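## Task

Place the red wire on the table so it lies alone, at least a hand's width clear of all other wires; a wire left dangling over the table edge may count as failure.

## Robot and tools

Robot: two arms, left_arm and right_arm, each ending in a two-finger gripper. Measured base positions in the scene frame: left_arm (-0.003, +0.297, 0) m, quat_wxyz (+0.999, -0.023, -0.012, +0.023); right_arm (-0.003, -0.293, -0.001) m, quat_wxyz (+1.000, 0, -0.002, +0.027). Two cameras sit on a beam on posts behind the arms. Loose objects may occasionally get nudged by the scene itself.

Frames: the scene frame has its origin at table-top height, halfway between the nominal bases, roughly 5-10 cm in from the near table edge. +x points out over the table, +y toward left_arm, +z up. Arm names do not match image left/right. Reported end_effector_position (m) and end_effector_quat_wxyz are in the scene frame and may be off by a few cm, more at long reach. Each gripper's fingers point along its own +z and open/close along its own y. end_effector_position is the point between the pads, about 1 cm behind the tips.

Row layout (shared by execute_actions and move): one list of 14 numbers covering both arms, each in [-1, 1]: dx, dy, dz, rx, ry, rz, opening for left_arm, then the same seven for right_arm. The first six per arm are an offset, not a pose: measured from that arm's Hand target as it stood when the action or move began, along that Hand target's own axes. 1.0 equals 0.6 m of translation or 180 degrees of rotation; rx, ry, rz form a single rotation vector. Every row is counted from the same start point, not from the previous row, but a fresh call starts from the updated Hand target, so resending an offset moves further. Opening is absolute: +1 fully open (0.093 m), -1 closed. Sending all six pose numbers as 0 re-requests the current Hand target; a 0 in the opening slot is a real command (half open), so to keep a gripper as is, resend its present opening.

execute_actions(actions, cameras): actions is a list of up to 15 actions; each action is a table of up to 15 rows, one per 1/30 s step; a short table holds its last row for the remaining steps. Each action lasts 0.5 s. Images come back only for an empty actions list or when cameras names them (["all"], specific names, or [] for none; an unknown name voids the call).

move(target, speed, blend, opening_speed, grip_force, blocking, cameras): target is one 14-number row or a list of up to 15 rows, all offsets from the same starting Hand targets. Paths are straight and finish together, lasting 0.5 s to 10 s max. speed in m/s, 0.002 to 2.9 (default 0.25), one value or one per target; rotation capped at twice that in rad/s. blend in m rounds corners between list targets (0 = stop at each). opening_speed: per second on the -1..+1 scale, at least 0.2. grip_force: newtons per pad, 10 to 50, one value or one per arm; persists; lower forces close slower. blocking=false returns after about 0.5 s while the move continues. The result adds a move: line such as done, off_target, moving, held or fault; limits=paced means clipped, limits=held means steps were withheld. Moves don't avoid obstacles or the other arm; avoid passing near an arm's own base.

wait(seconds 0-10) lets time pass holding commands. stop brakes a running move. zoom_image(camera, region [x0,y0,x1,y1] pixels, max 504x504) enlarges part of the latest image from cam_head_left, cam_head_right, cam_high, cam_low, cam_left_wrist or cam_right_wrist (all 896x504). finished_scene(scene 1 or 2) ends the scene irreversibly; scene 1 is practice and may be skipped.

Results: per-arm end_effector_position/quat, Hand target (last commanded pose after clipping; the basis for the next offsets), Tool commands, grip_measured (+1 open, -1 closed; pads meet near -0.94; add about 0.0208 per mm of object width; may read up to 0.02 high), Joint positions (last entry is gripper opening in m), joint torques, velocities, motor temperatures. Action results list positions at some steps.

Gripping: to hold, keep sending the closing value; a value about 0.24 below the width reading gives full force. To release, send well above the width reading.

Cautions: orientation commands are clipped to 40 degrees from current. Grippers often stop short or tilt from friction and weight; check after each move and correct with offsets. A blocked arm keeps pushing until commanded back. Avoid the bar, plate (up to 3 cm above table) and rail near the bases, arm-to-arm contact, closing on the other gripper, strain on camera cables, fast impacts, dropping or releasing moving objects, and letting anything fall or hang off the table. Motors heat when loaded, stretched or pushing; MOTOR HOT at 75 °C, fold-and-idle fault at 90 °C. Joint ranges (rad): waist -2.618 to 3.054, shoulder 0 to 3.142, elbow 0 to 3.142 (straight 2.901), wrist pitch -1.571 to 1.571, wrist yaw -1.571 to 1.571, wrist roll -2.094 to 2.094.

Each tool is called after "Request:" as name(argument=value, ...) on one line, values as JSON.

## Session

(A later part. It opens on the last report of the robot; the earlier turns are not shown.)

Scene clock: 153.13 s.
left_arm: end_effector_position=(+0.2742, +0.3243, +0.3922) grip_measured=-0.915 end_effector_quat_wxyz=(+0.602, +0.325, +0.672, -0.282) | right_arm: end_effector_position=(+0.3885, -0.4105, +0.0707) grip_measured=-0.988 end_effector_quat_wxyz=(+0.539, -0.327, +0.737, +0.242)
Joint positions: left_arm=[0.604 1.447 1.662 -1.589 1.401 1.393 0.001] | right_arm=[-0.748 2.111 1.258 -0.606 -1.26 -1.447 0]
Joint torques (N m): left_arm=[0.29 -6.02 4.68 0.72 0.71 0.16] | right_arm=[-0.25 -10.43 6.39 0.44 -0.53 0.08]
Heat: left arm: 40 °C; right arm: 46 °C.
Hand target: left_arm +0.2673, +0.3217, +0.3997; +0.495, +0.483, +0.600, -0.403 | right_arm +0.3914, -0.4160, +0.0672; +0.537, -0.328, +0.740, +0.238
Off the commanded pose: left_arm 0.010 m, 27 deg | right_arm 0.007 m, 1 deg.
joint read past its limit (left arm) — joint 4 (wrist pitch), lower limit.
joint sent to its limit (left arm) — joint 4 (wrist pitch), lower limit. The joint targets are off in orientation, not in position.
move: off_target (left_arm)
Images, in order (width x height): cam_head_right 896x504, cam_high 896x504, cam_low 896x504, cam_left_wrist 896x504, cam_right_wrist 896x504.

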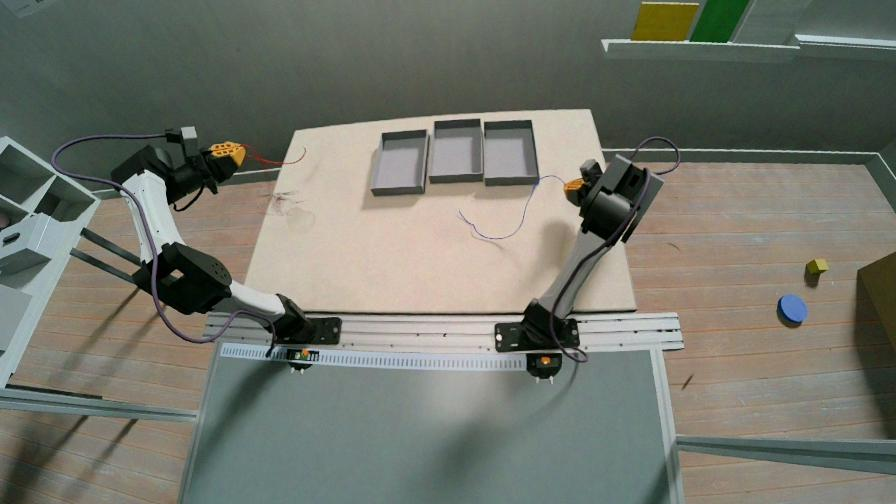

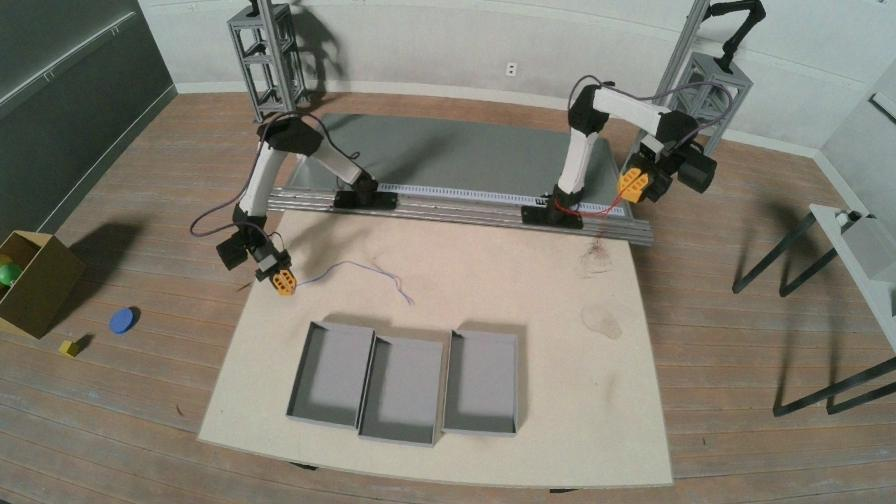

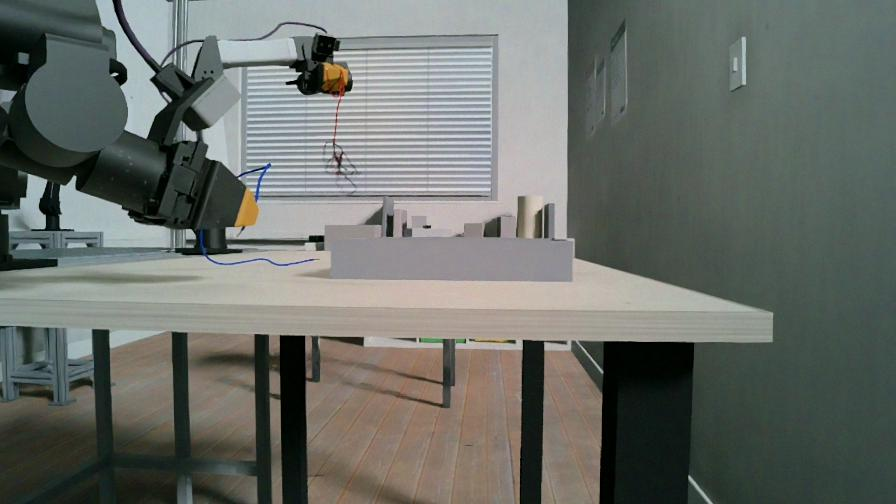

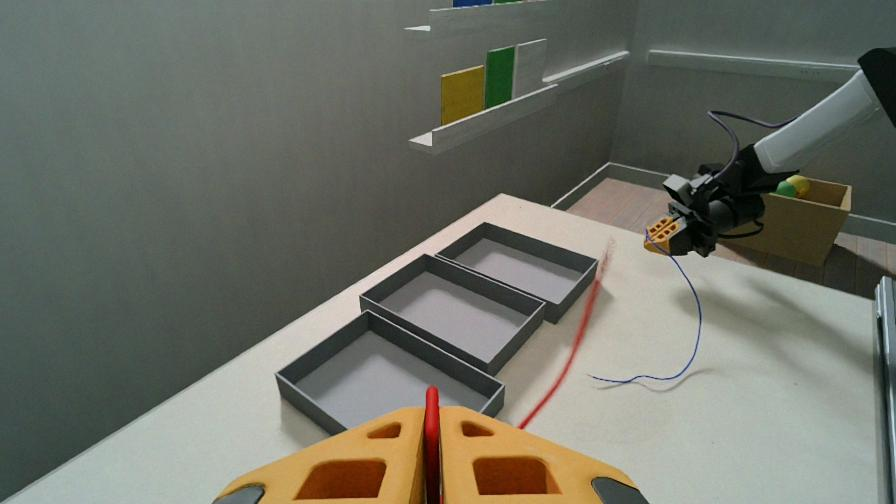

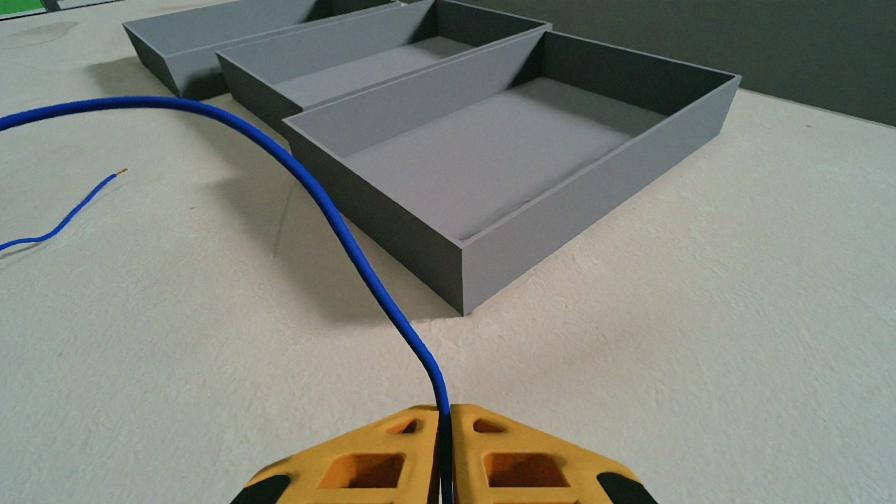

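Request:
move(target=[[0,0,0,0,0,0,-0.921875,0.072,0.0,0.027,0,0,0,-1],[0,0,0,0,0,0,-0.921875,0.072,0.0,0.027,0,0,0,-0.4]], cameras=["all"], speed=0.12)

Request:
zoom_image(camera="cam_low", region=[280, 50, 400, 230])

Request:
zoom_image(camera="cam_high", region=[530, 150, 680, 300])

Scene clock: 160.17 s.
left_arm: end_effector_position=(+0.2742, +0.3243, +0.3922) grip_measured=-0.915 end_effector_quat_wxyz=(+0.602, +0.325, +0.672, -0.282) | right_arm: end_effector_position=(+0.3968, -0.4176, +0.0310) grip_measured=-0.401 end_effector_quat_wxyz=(+0.544, -0.335, +0.734, +0.231)
Joint positions: left_arm=[0.604 1.447 1.662 -1.589 1.401 1.394 0.001] | right_arm=[-0.748 2.227 1.258 -0.461 -1.258 -1.447 0.026]
Joint torques (N m): left_arm=[0.24 -5.97 4.68 0.71 0.7 0.16] | right_arm=[0.05 -11.71 2.8 0.65 -0.5 0.15]
Heat: left arm: 39 °C; right arm: 48 °C.
Hand target: left_arm +0.2673, +0.3217, +0.3997; +0.495, +0.483, +0.600, -0.403 | right_arm +0.3927, -0.4145, +0.0211; +0.537, -0.328, +0.740, +0.238
Off the commanded pose: left_arm 0.011 m, 27 deg | right_arm 0.011 m, 2 deg.
joint read past its limit (left arm) — joint 4 (wrist pitch), lower limit.
joint sent to its limit (left arm) — joint 4 (wrist pitch), lower limit. The joint targets are off in orientation, not in position.
move: off_target (left_arm, right_arm); target 2's new opening was sent with right_arm's hand 0.011 m and 2 deg from that target

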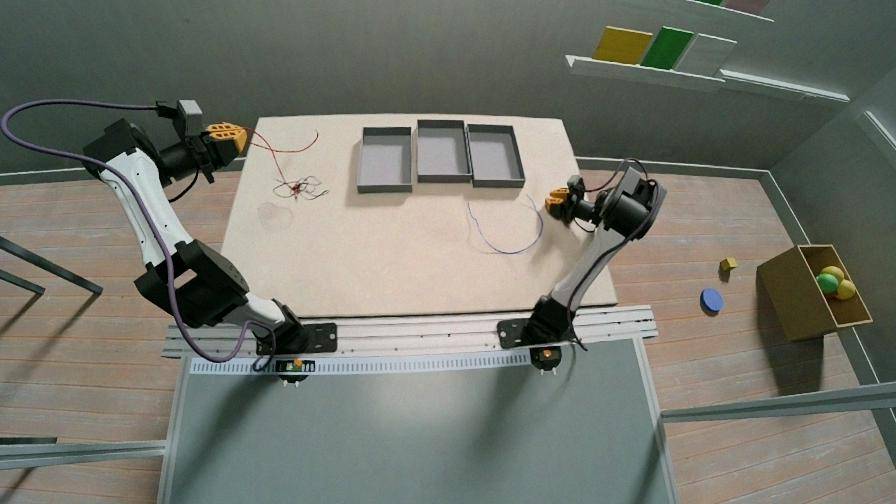

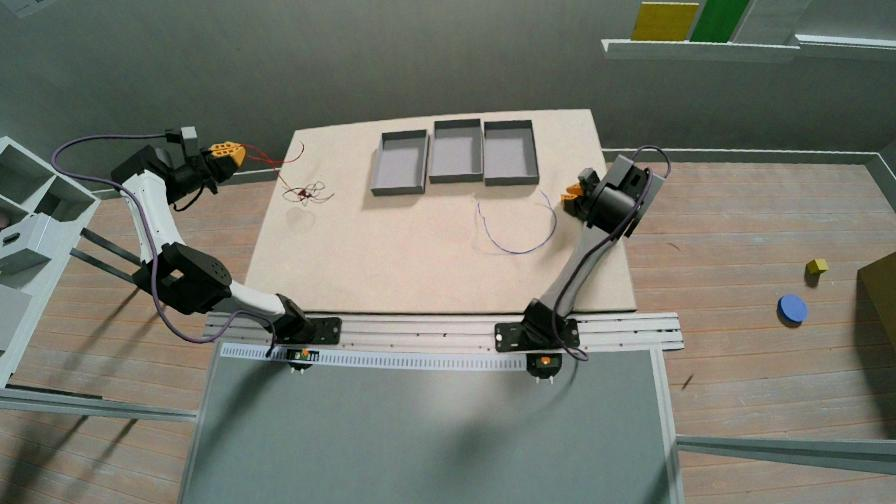

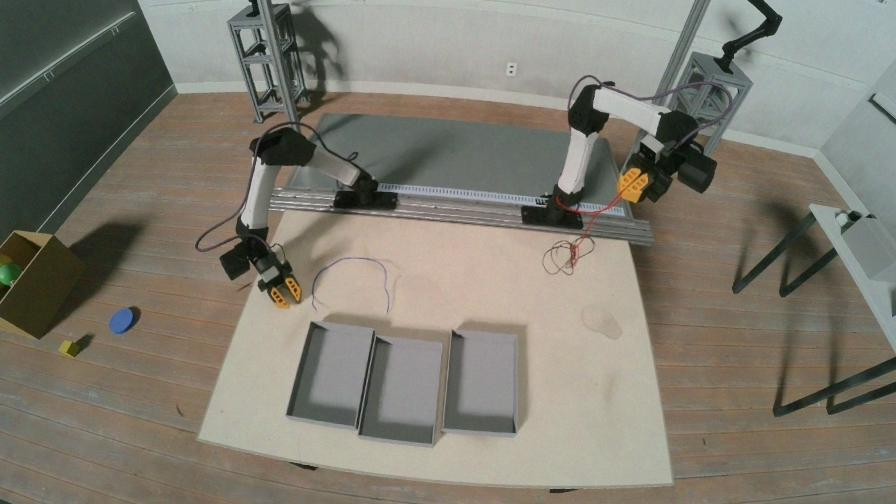

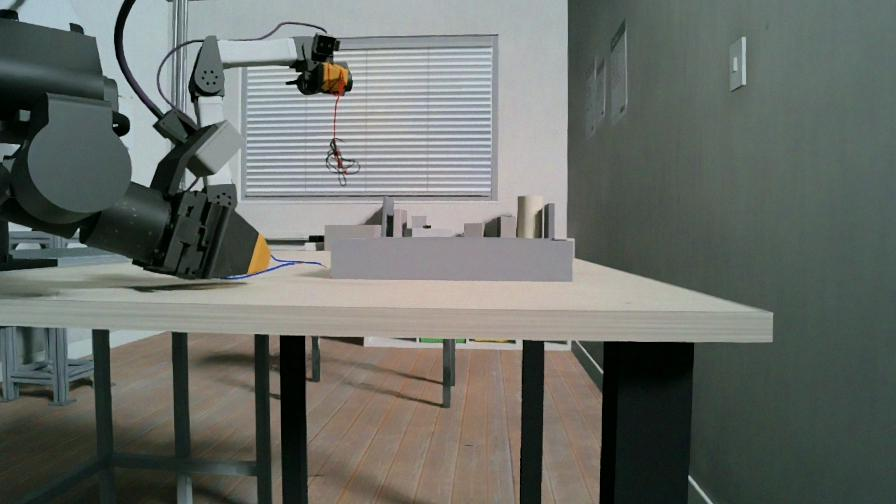

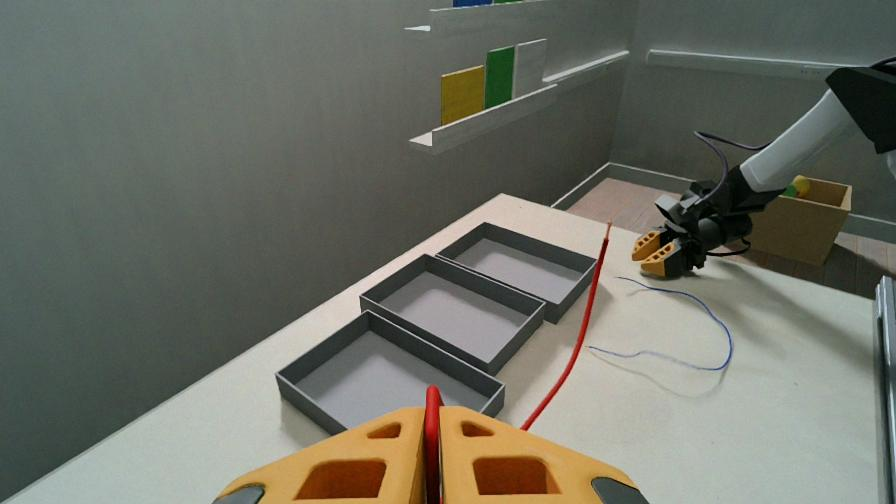

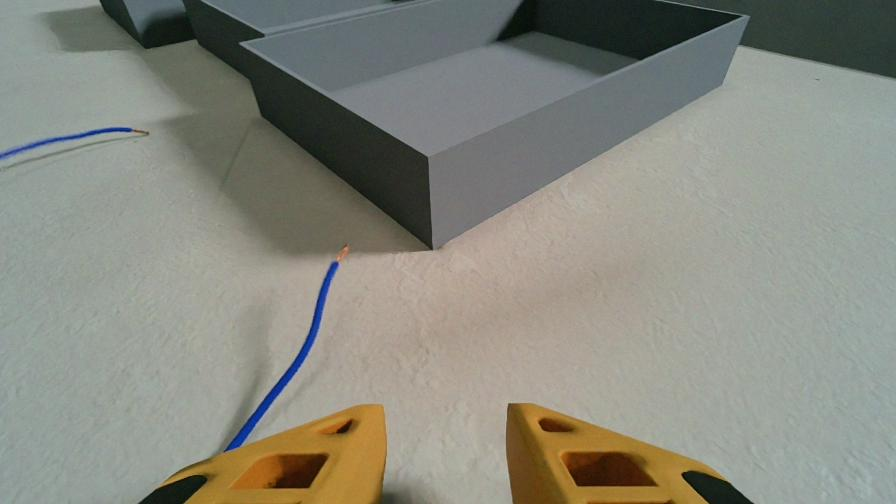

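Scaled by 2.800 from the camera's 896x504 image, which has a finer 1280x720 frame.

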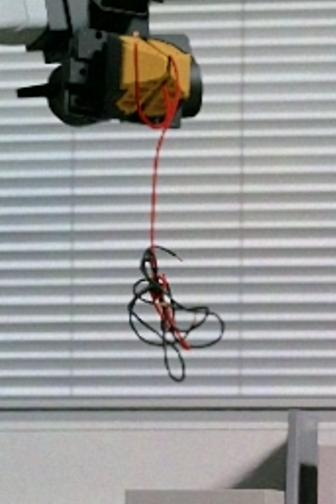

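Scaled by 3.360 from the camera's 896x504 image, which has a finer 1280x720 frame.

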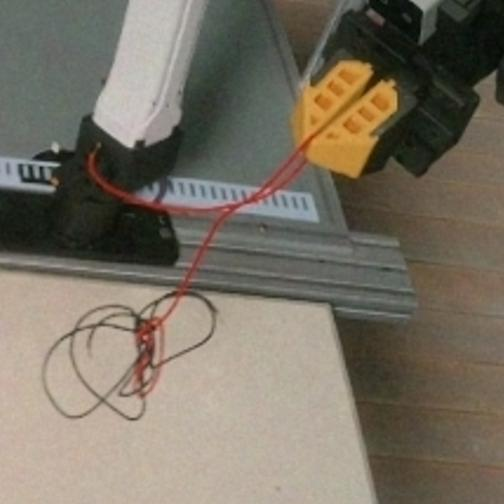

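Request:
move(target=[[-0.05,0,0.1,0,0,0,-0.921875,-0.24,0.07,-0.075,0,0,0,-0.2],[-0.09,-0.01,0.36,0,0,0,-0.921875,-0.308,0.529,0.138,0,-0.1,0,0.1]], cameras=["all"], speed=0.15)

Request:
zoom_image(camera="cam_low", region=[250, 30, 400, 210])

Request:
zoom_image(camera="cam_high", region=[380, 150, 580, 300])

Scene clock: 178.40 s.
left_arm: end_effector_position=(+0.3042, +0.1062, +0.4074) grip_measured=-0.915 end_effector_quat_wxyz=(+0.487, +0.479, +0.606, -0.407) | right_arm: end_effector_position=(+0.2502, -0.1000, +0.1792) grip_measured=+0.099 end_effector_quat_wxyz=(+0.653, -0.294, +0.637, +0.286)
Joint positions: left_arm=[-0.217 1.474 1.628 -0.756 1.127 0.512 0.001] | right_arm=[0.387 1.095 0.1 1.01 -0.404 -0.011 0.05]
Joint torques (N m): left_arm=[-0.7 -4.05 7.02 2.03 0.27 -0.13] | right_arm=[0.94 -1.85 4.26 2.17 0.14 0.32]
Heat: left arm: 38 °C; right arm: 49 °C.
Hand target: left_arm +0.3081, +0.1032, +0.4126; +0.495, +0.483, +0.600, -0.403 | right_arm +0.2487, -0.1007, +0.1713; +0.646, -0.287, +0.647, +0.287
Off the commanded pose: left_arm 0.007 m, 1 deg | right_arm 0.008 m, 2 deg.
move: done

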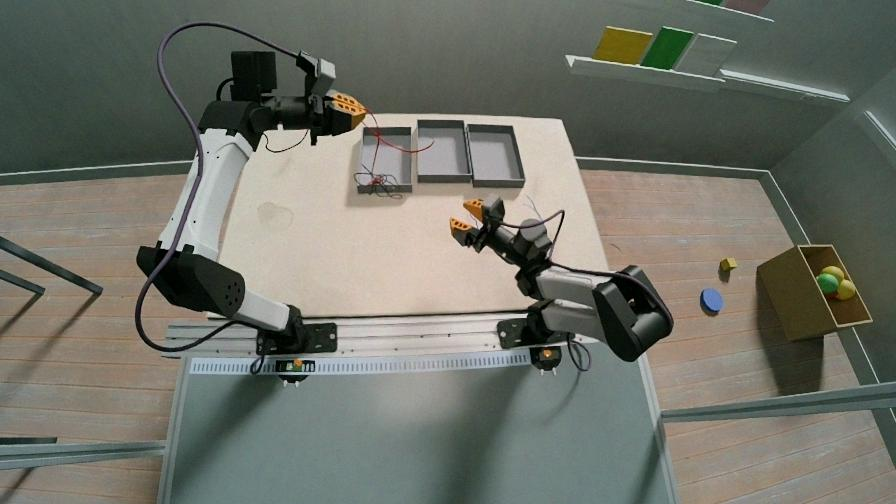

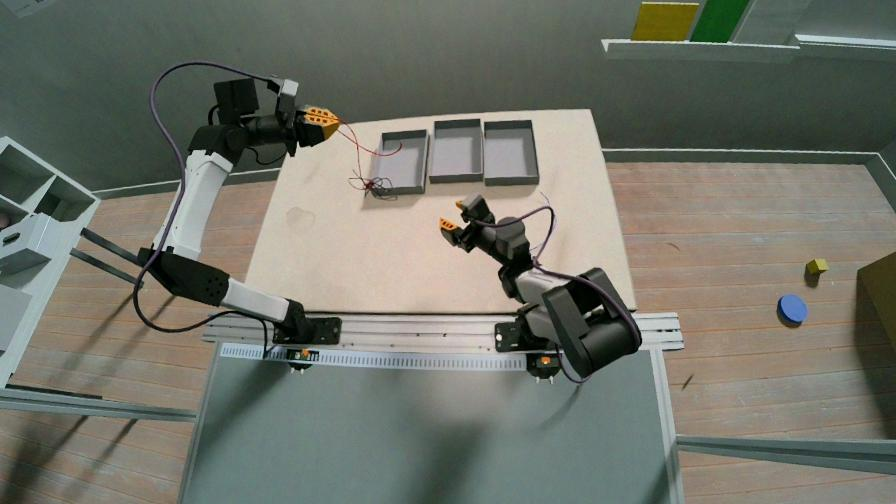

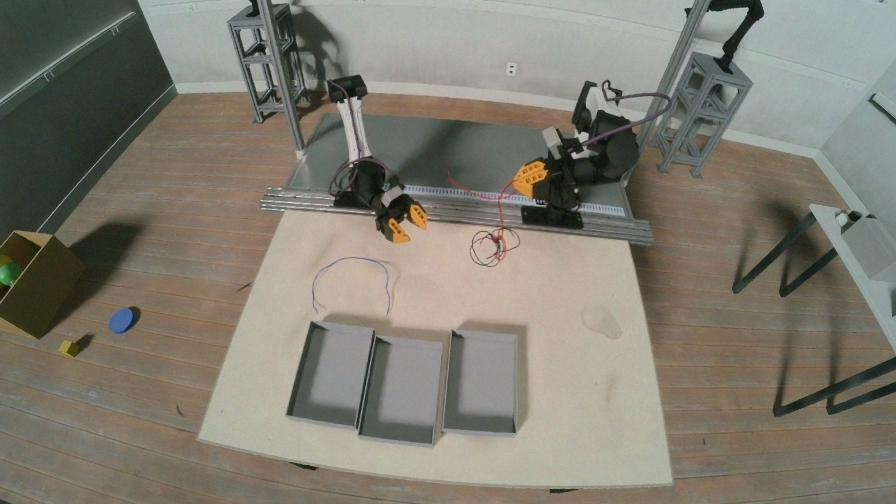

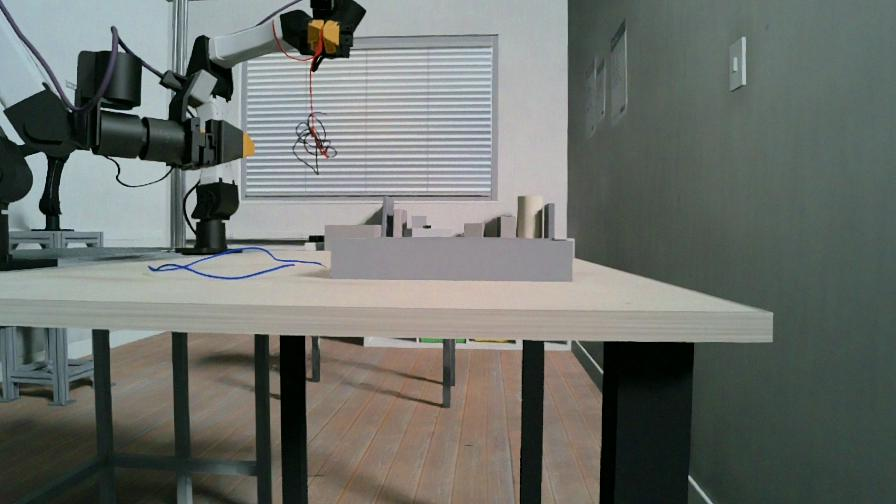

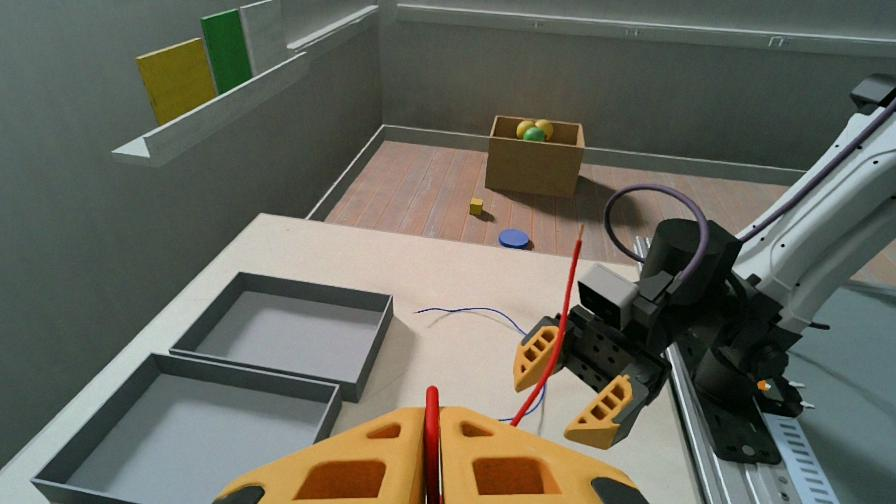

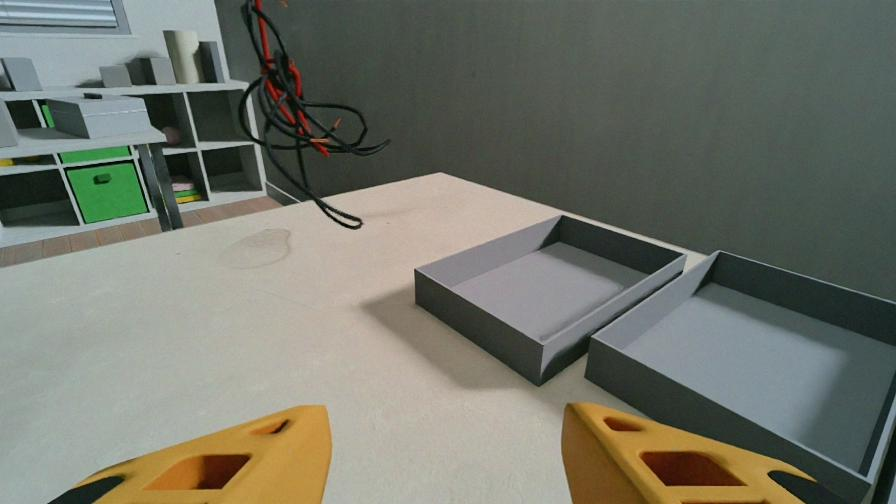

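Scaled by 2.800 from the camera's 896x504 image, which has a finer 1280x720 frame.

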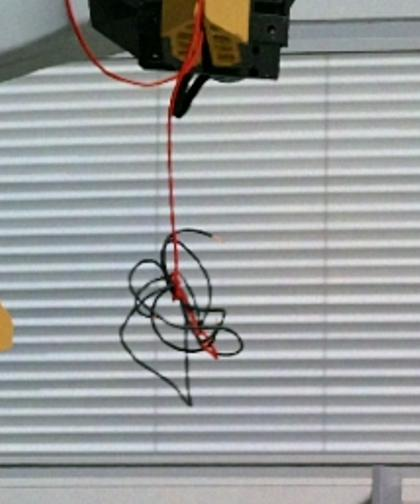

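Scaled by 2.520 from the camera's 896x504 image, which has a finer 1280x720 frame.

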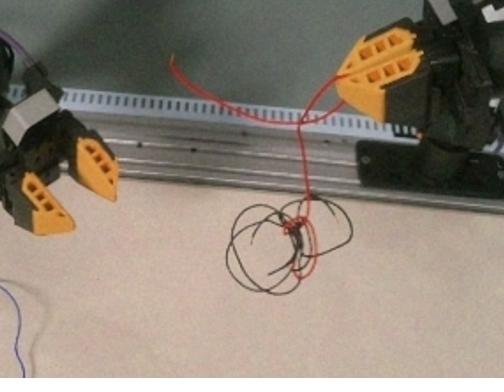

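Request:
move(target=[[0,0,0,0,0,0,-0.921875,0.03,0.064,0.18,0,0,0,0.0],[0,0,0,0,0,0,-0.921875,0.03,0.064,0.288,0,0,0,0.0]], cameras=["cam_low","cam_high","cam_right_wrist"], speed=0.15)

Request:
zoom_image(camera="cam_low", region=[250, 60, 400, 210])

Request:
zoom_image(camera="cam_high", region=[400, 170, 560, 300])

Scene clock: 196.77 s.
left_arm: end_effector_position=(+0.3042, +0.1062, +0.4074) grip_measured=-0.915 end_effector_quat_wxyz=(+0.487, +0.479, +0.606, -0.407) | right_arm: end_effector_position=(+0.3322, +0.0490, +0.1556) grip_measured=+0.001 end_effector_quat_wxyz=(+0.648, -0.293, +0.641, +0.288)
Joint positions: left_arm=[-0.217 1.474 1.628 -0.756 1.127 0.512 0.001] | right_arm=[0.713 1.876 0.642 1.239 -0.081 -0.008 0.045]
Joint torques (N m): left_arm=[-0.72 -3.95 7.06 2.05 0.26 -0.12] | right_arm=[0.85 -8.46 6.41 2.15 0.17 0.26]
Heat: left arm: 38 °C; right arm: 46 °C.
Hand target: left_arm +0.3081, +0.1032, +0.4126; +0.495, +0.483, +0.600, -0.403 | right_arm +0.3362, +0.0531, +0.1529; +0.646, -0.287, +0.647, +0.287
Off the commanded pose: left_arm 0.007 m, 1 deg | right_arm 0.006 m, 1 deg.
move: done
Images, in order (width x height): cam_high 896x504, cam_low 896x504, cam_right_wrist 896x504.

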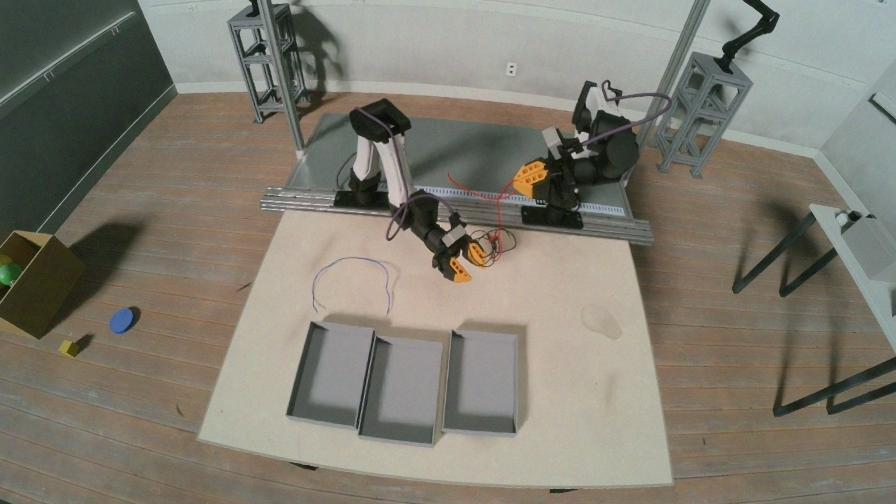

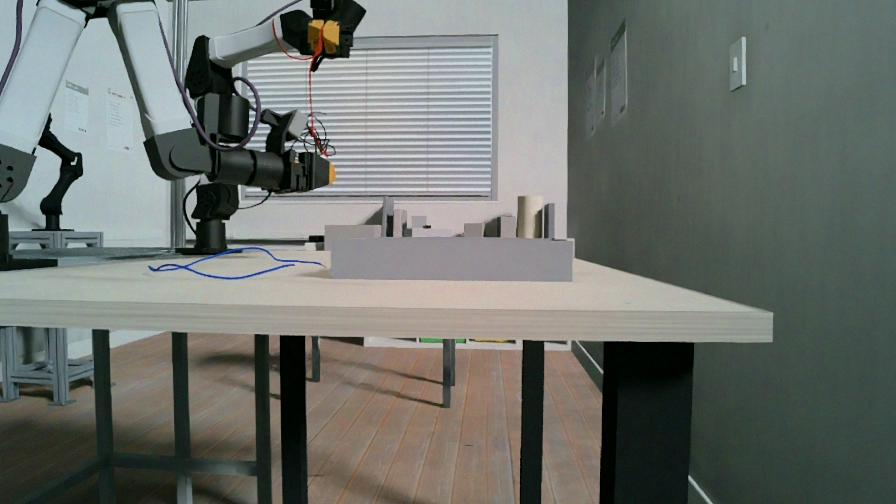

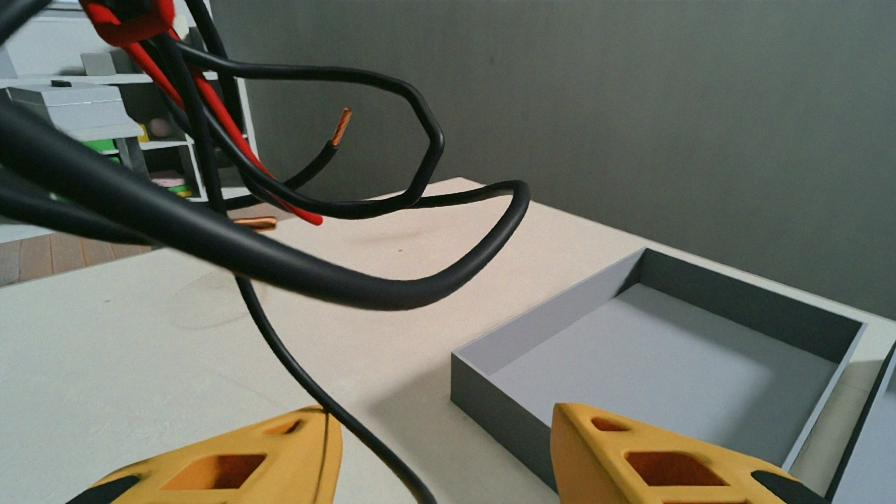

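Scaled by 3.360 from the camera's 896x504 image, which has a finer 1280x720 frame.

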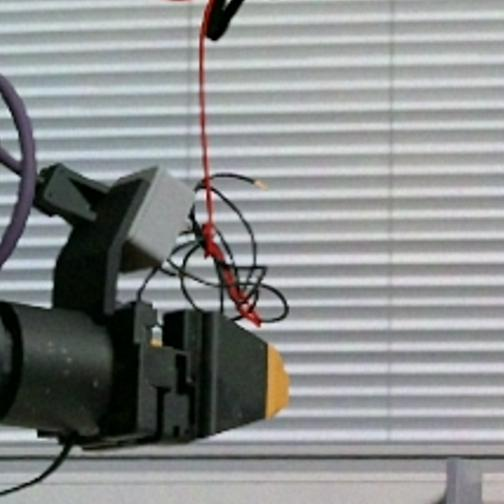

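Scaled by 3.150 from the camera's 896x504 image, which has a finer 1280x720 frame.

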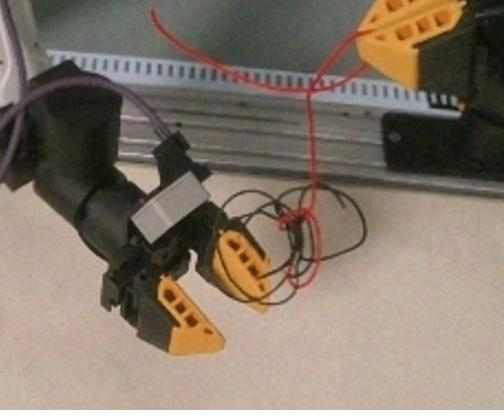

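Request:
move(target=[0,0,0,0,0,0,-0.921875,0.0,0.005,0.0,0,0,0,-1], cameras=["cam_low","cam_right_wrist"], opening_speed=1.0)

Request:
zoom_image(camera="cam_low", region=[250, 60, 400, 210])

Scene clock: 201.23 s.
left_arm: end_effector_position=(+0.3043, +0.1062, +0.4075) grip_measured=-0.915 end_effector_quat_wxyz=(+0.487, +0.479, +0.606, -0.407) | right_arm: end_effector_position=(+0.3301, +0.0512, +0.1555) grip_measured=-0.988 end_effector_quat_wxyz=(+0.648, -0.293, +0.641, +0.288)
Joint positions: left_arm=[-0.217 1.474 1.628 -0.755 1.127 0.512 0.001] | right_arm=[0.722 1.876 0.642 1.238 -0.072 -0.008 0]
Joint torques (N m): left_arm=[-0.76 -4 7.1 2.03 0.25 -0.11] | right_arm=[1.01 -8.24 6.22 2.13 0.14 0.24]
Heat: left arm: 38 °C; right arm: 46 °C.
Hand target: left_arm +0.3081, +0.1032, +0.4126; +0.495, +0.483, +0.600, -0.403 | right_arm +0.3339, +0.0553, +0.1529; +0.646, -0.287, +0.647, +0.287
Off the commanded pose: left_arm 0.007 m, 1 deg | right_arm 0.006 m, 1 deg.
move: done
Images, in order (width x height): cam_low 896x504, cam_right_wrist 896x504.

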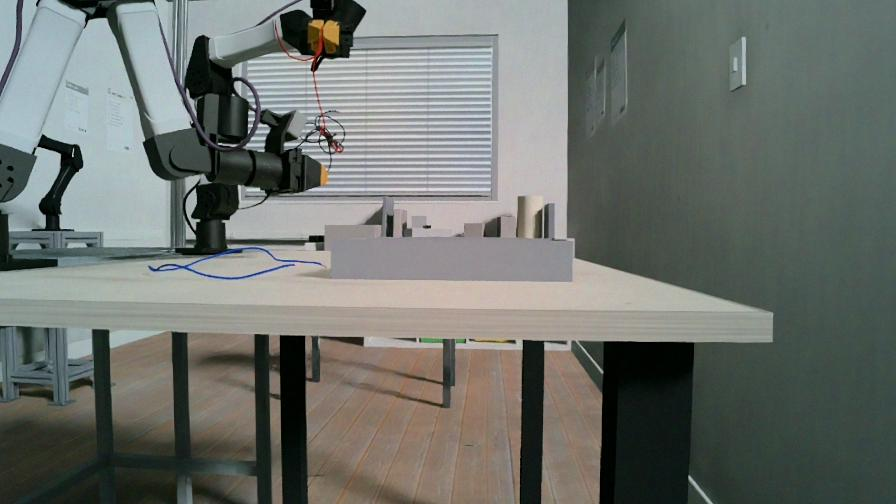

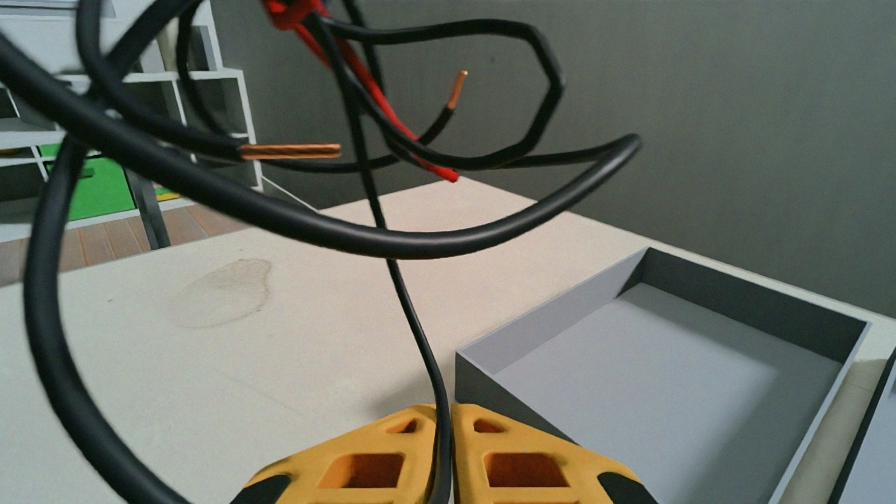

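Scaled by 3.360 from the camera's 896x504 image, which has a finer 1280x720 frame.

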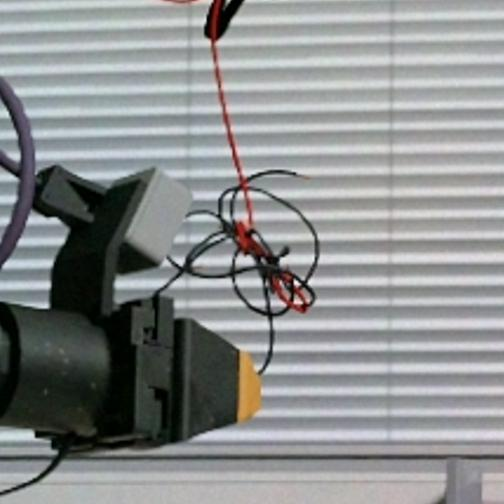

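Request:
move(target=[[0,0,0,0,0,0,-0.921875,0.13,-0.008,-0.083,0,0.06,0,-1],[0,0,0,0,0,0,-0.921875,0.13,-0.217,-0.365,0,0.12,0,-1]], blend=[0.03,0], cameras=["all"], speed=0.08)

Request:
zoom_image(camera="cam_low", region=[220, 30, 400, 210])

Request:
zoom_image(camera="cam_high", region=[380, 150, 560, 300])

Scene clock: 211.90 s.
left_arm: end_effector_position=(+0.3053, +0.1041, +0.4015) grip_measured=-0.915 end_effector_quat_wxyz=(+0.477, +0.476, +0.615, -0.409) | right_arm: end_effector_position=(+0.2808, -0.1857, +0.0836) grip_measured=-0.988 end_effector_quat_wxyz=(+0.528, -0.349, +0.736, +0.241)
Joint positions: left_arm=[-0.225 1.482 1.628 -0.773 1.115 0.512 0.001] | right_arm=[-0.134 1.328 0.217 0.569 -0.879 -0.446 0]
Joint torques (N m): left_arm=[-0.1 -4.77 7.08 2.2 0.39 -0.1] | right_arm=[-1.14 -4.29 5.29 1.19 0.04 0.01]
Heat: left arm: 38 °C; right arm: 47 °C.
Hand target: left_arm +0.3082, +0.1032, +0.4126; +0.495, +0.483, +0.600, -0.403 | right_arm +0.2834, -0.1946, +0.0752; +0.513, -0.335, +0.756, +0.228
Off the commanded pose: left_arm 0.012 m, 3 deg | right_arm 0.012 m, 4 deg.
move: off_target (left_arm, right_arm)

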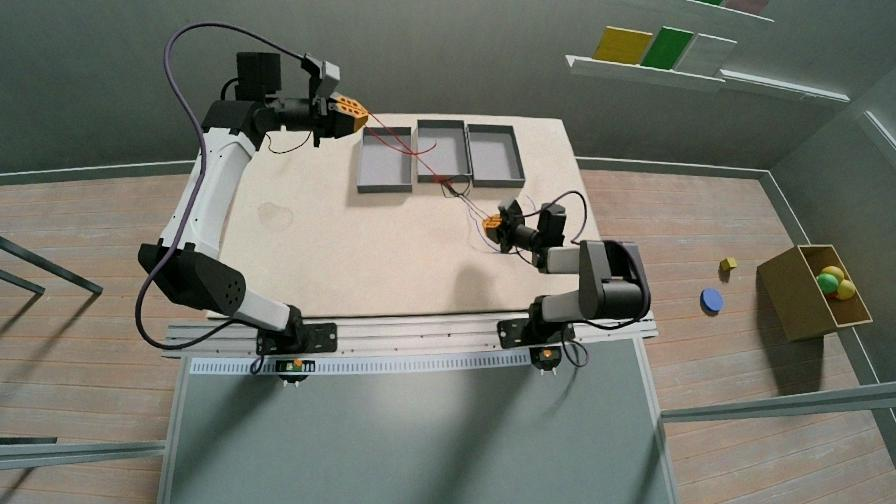

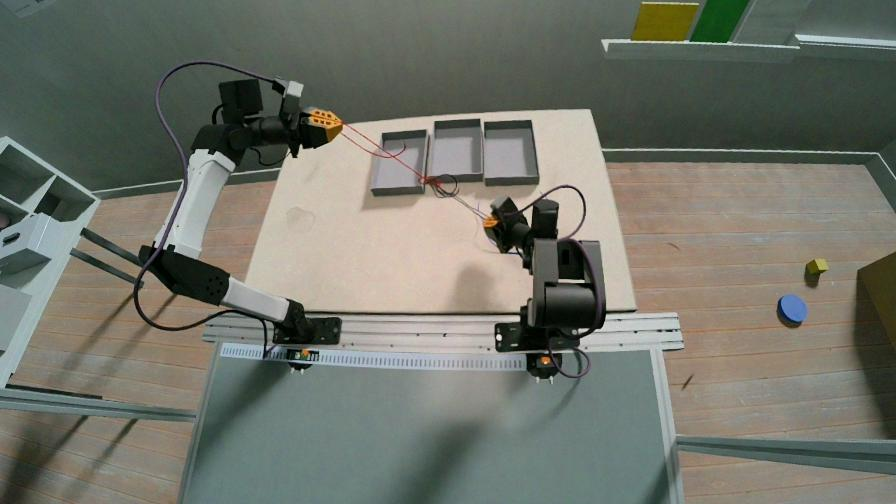

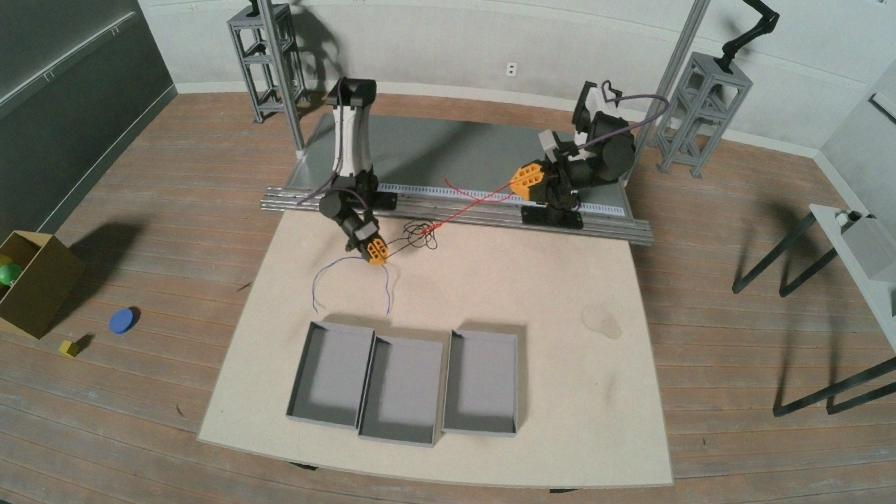

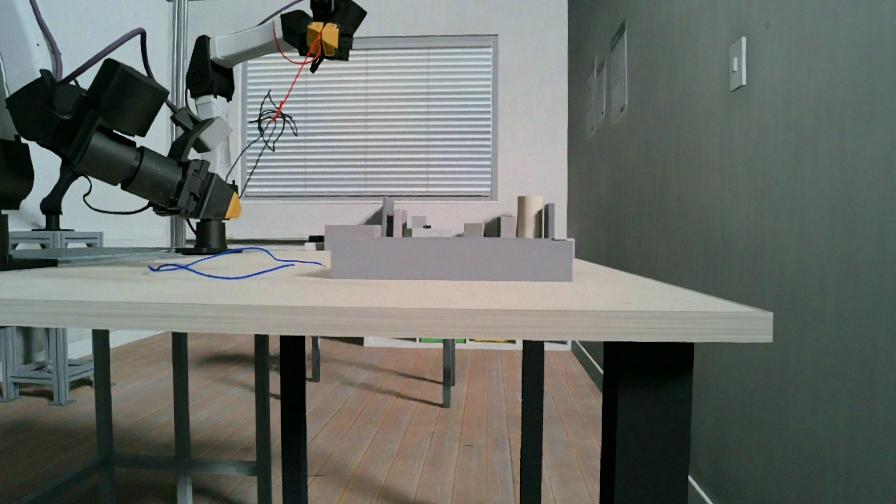

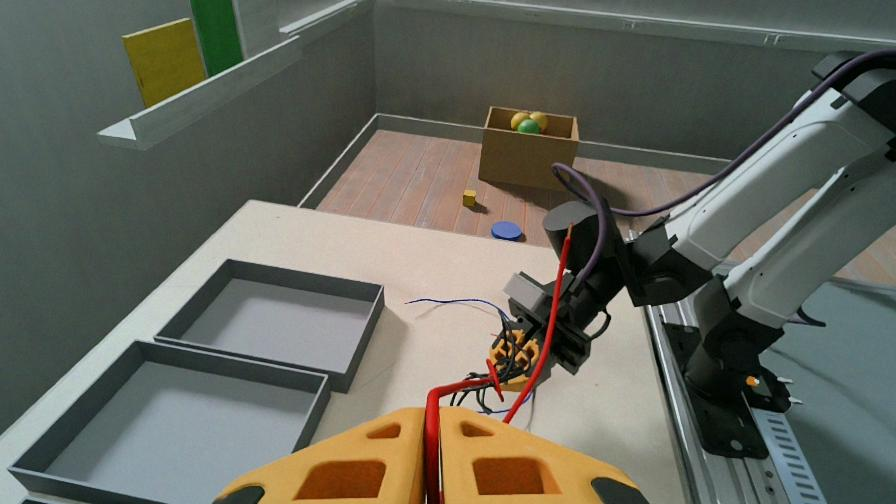

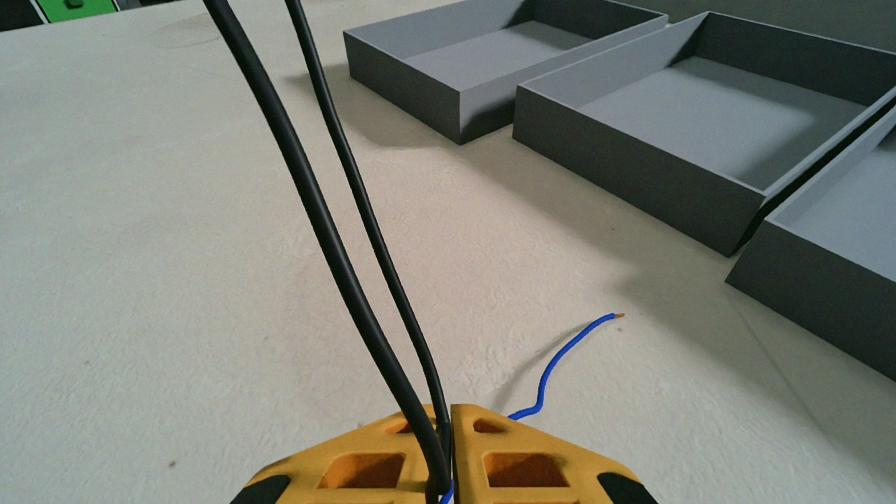

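Scaled by 2.800 from the camera's 896x504 image, which has a finer 1280x720 frame.

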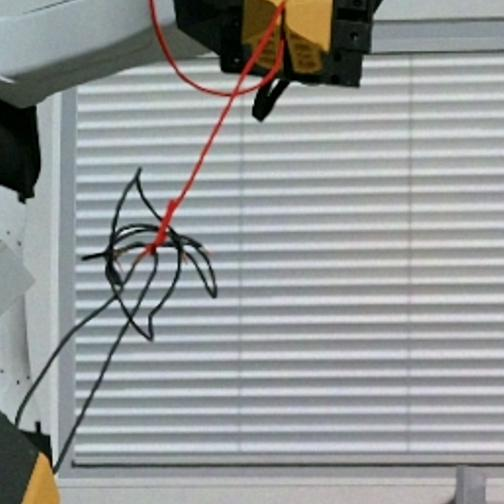

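Scaled by 2.800 from the camera's 896x504 image, which has a finer 1280x720 frame.

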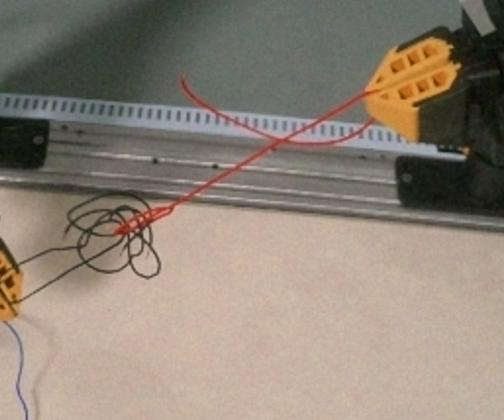

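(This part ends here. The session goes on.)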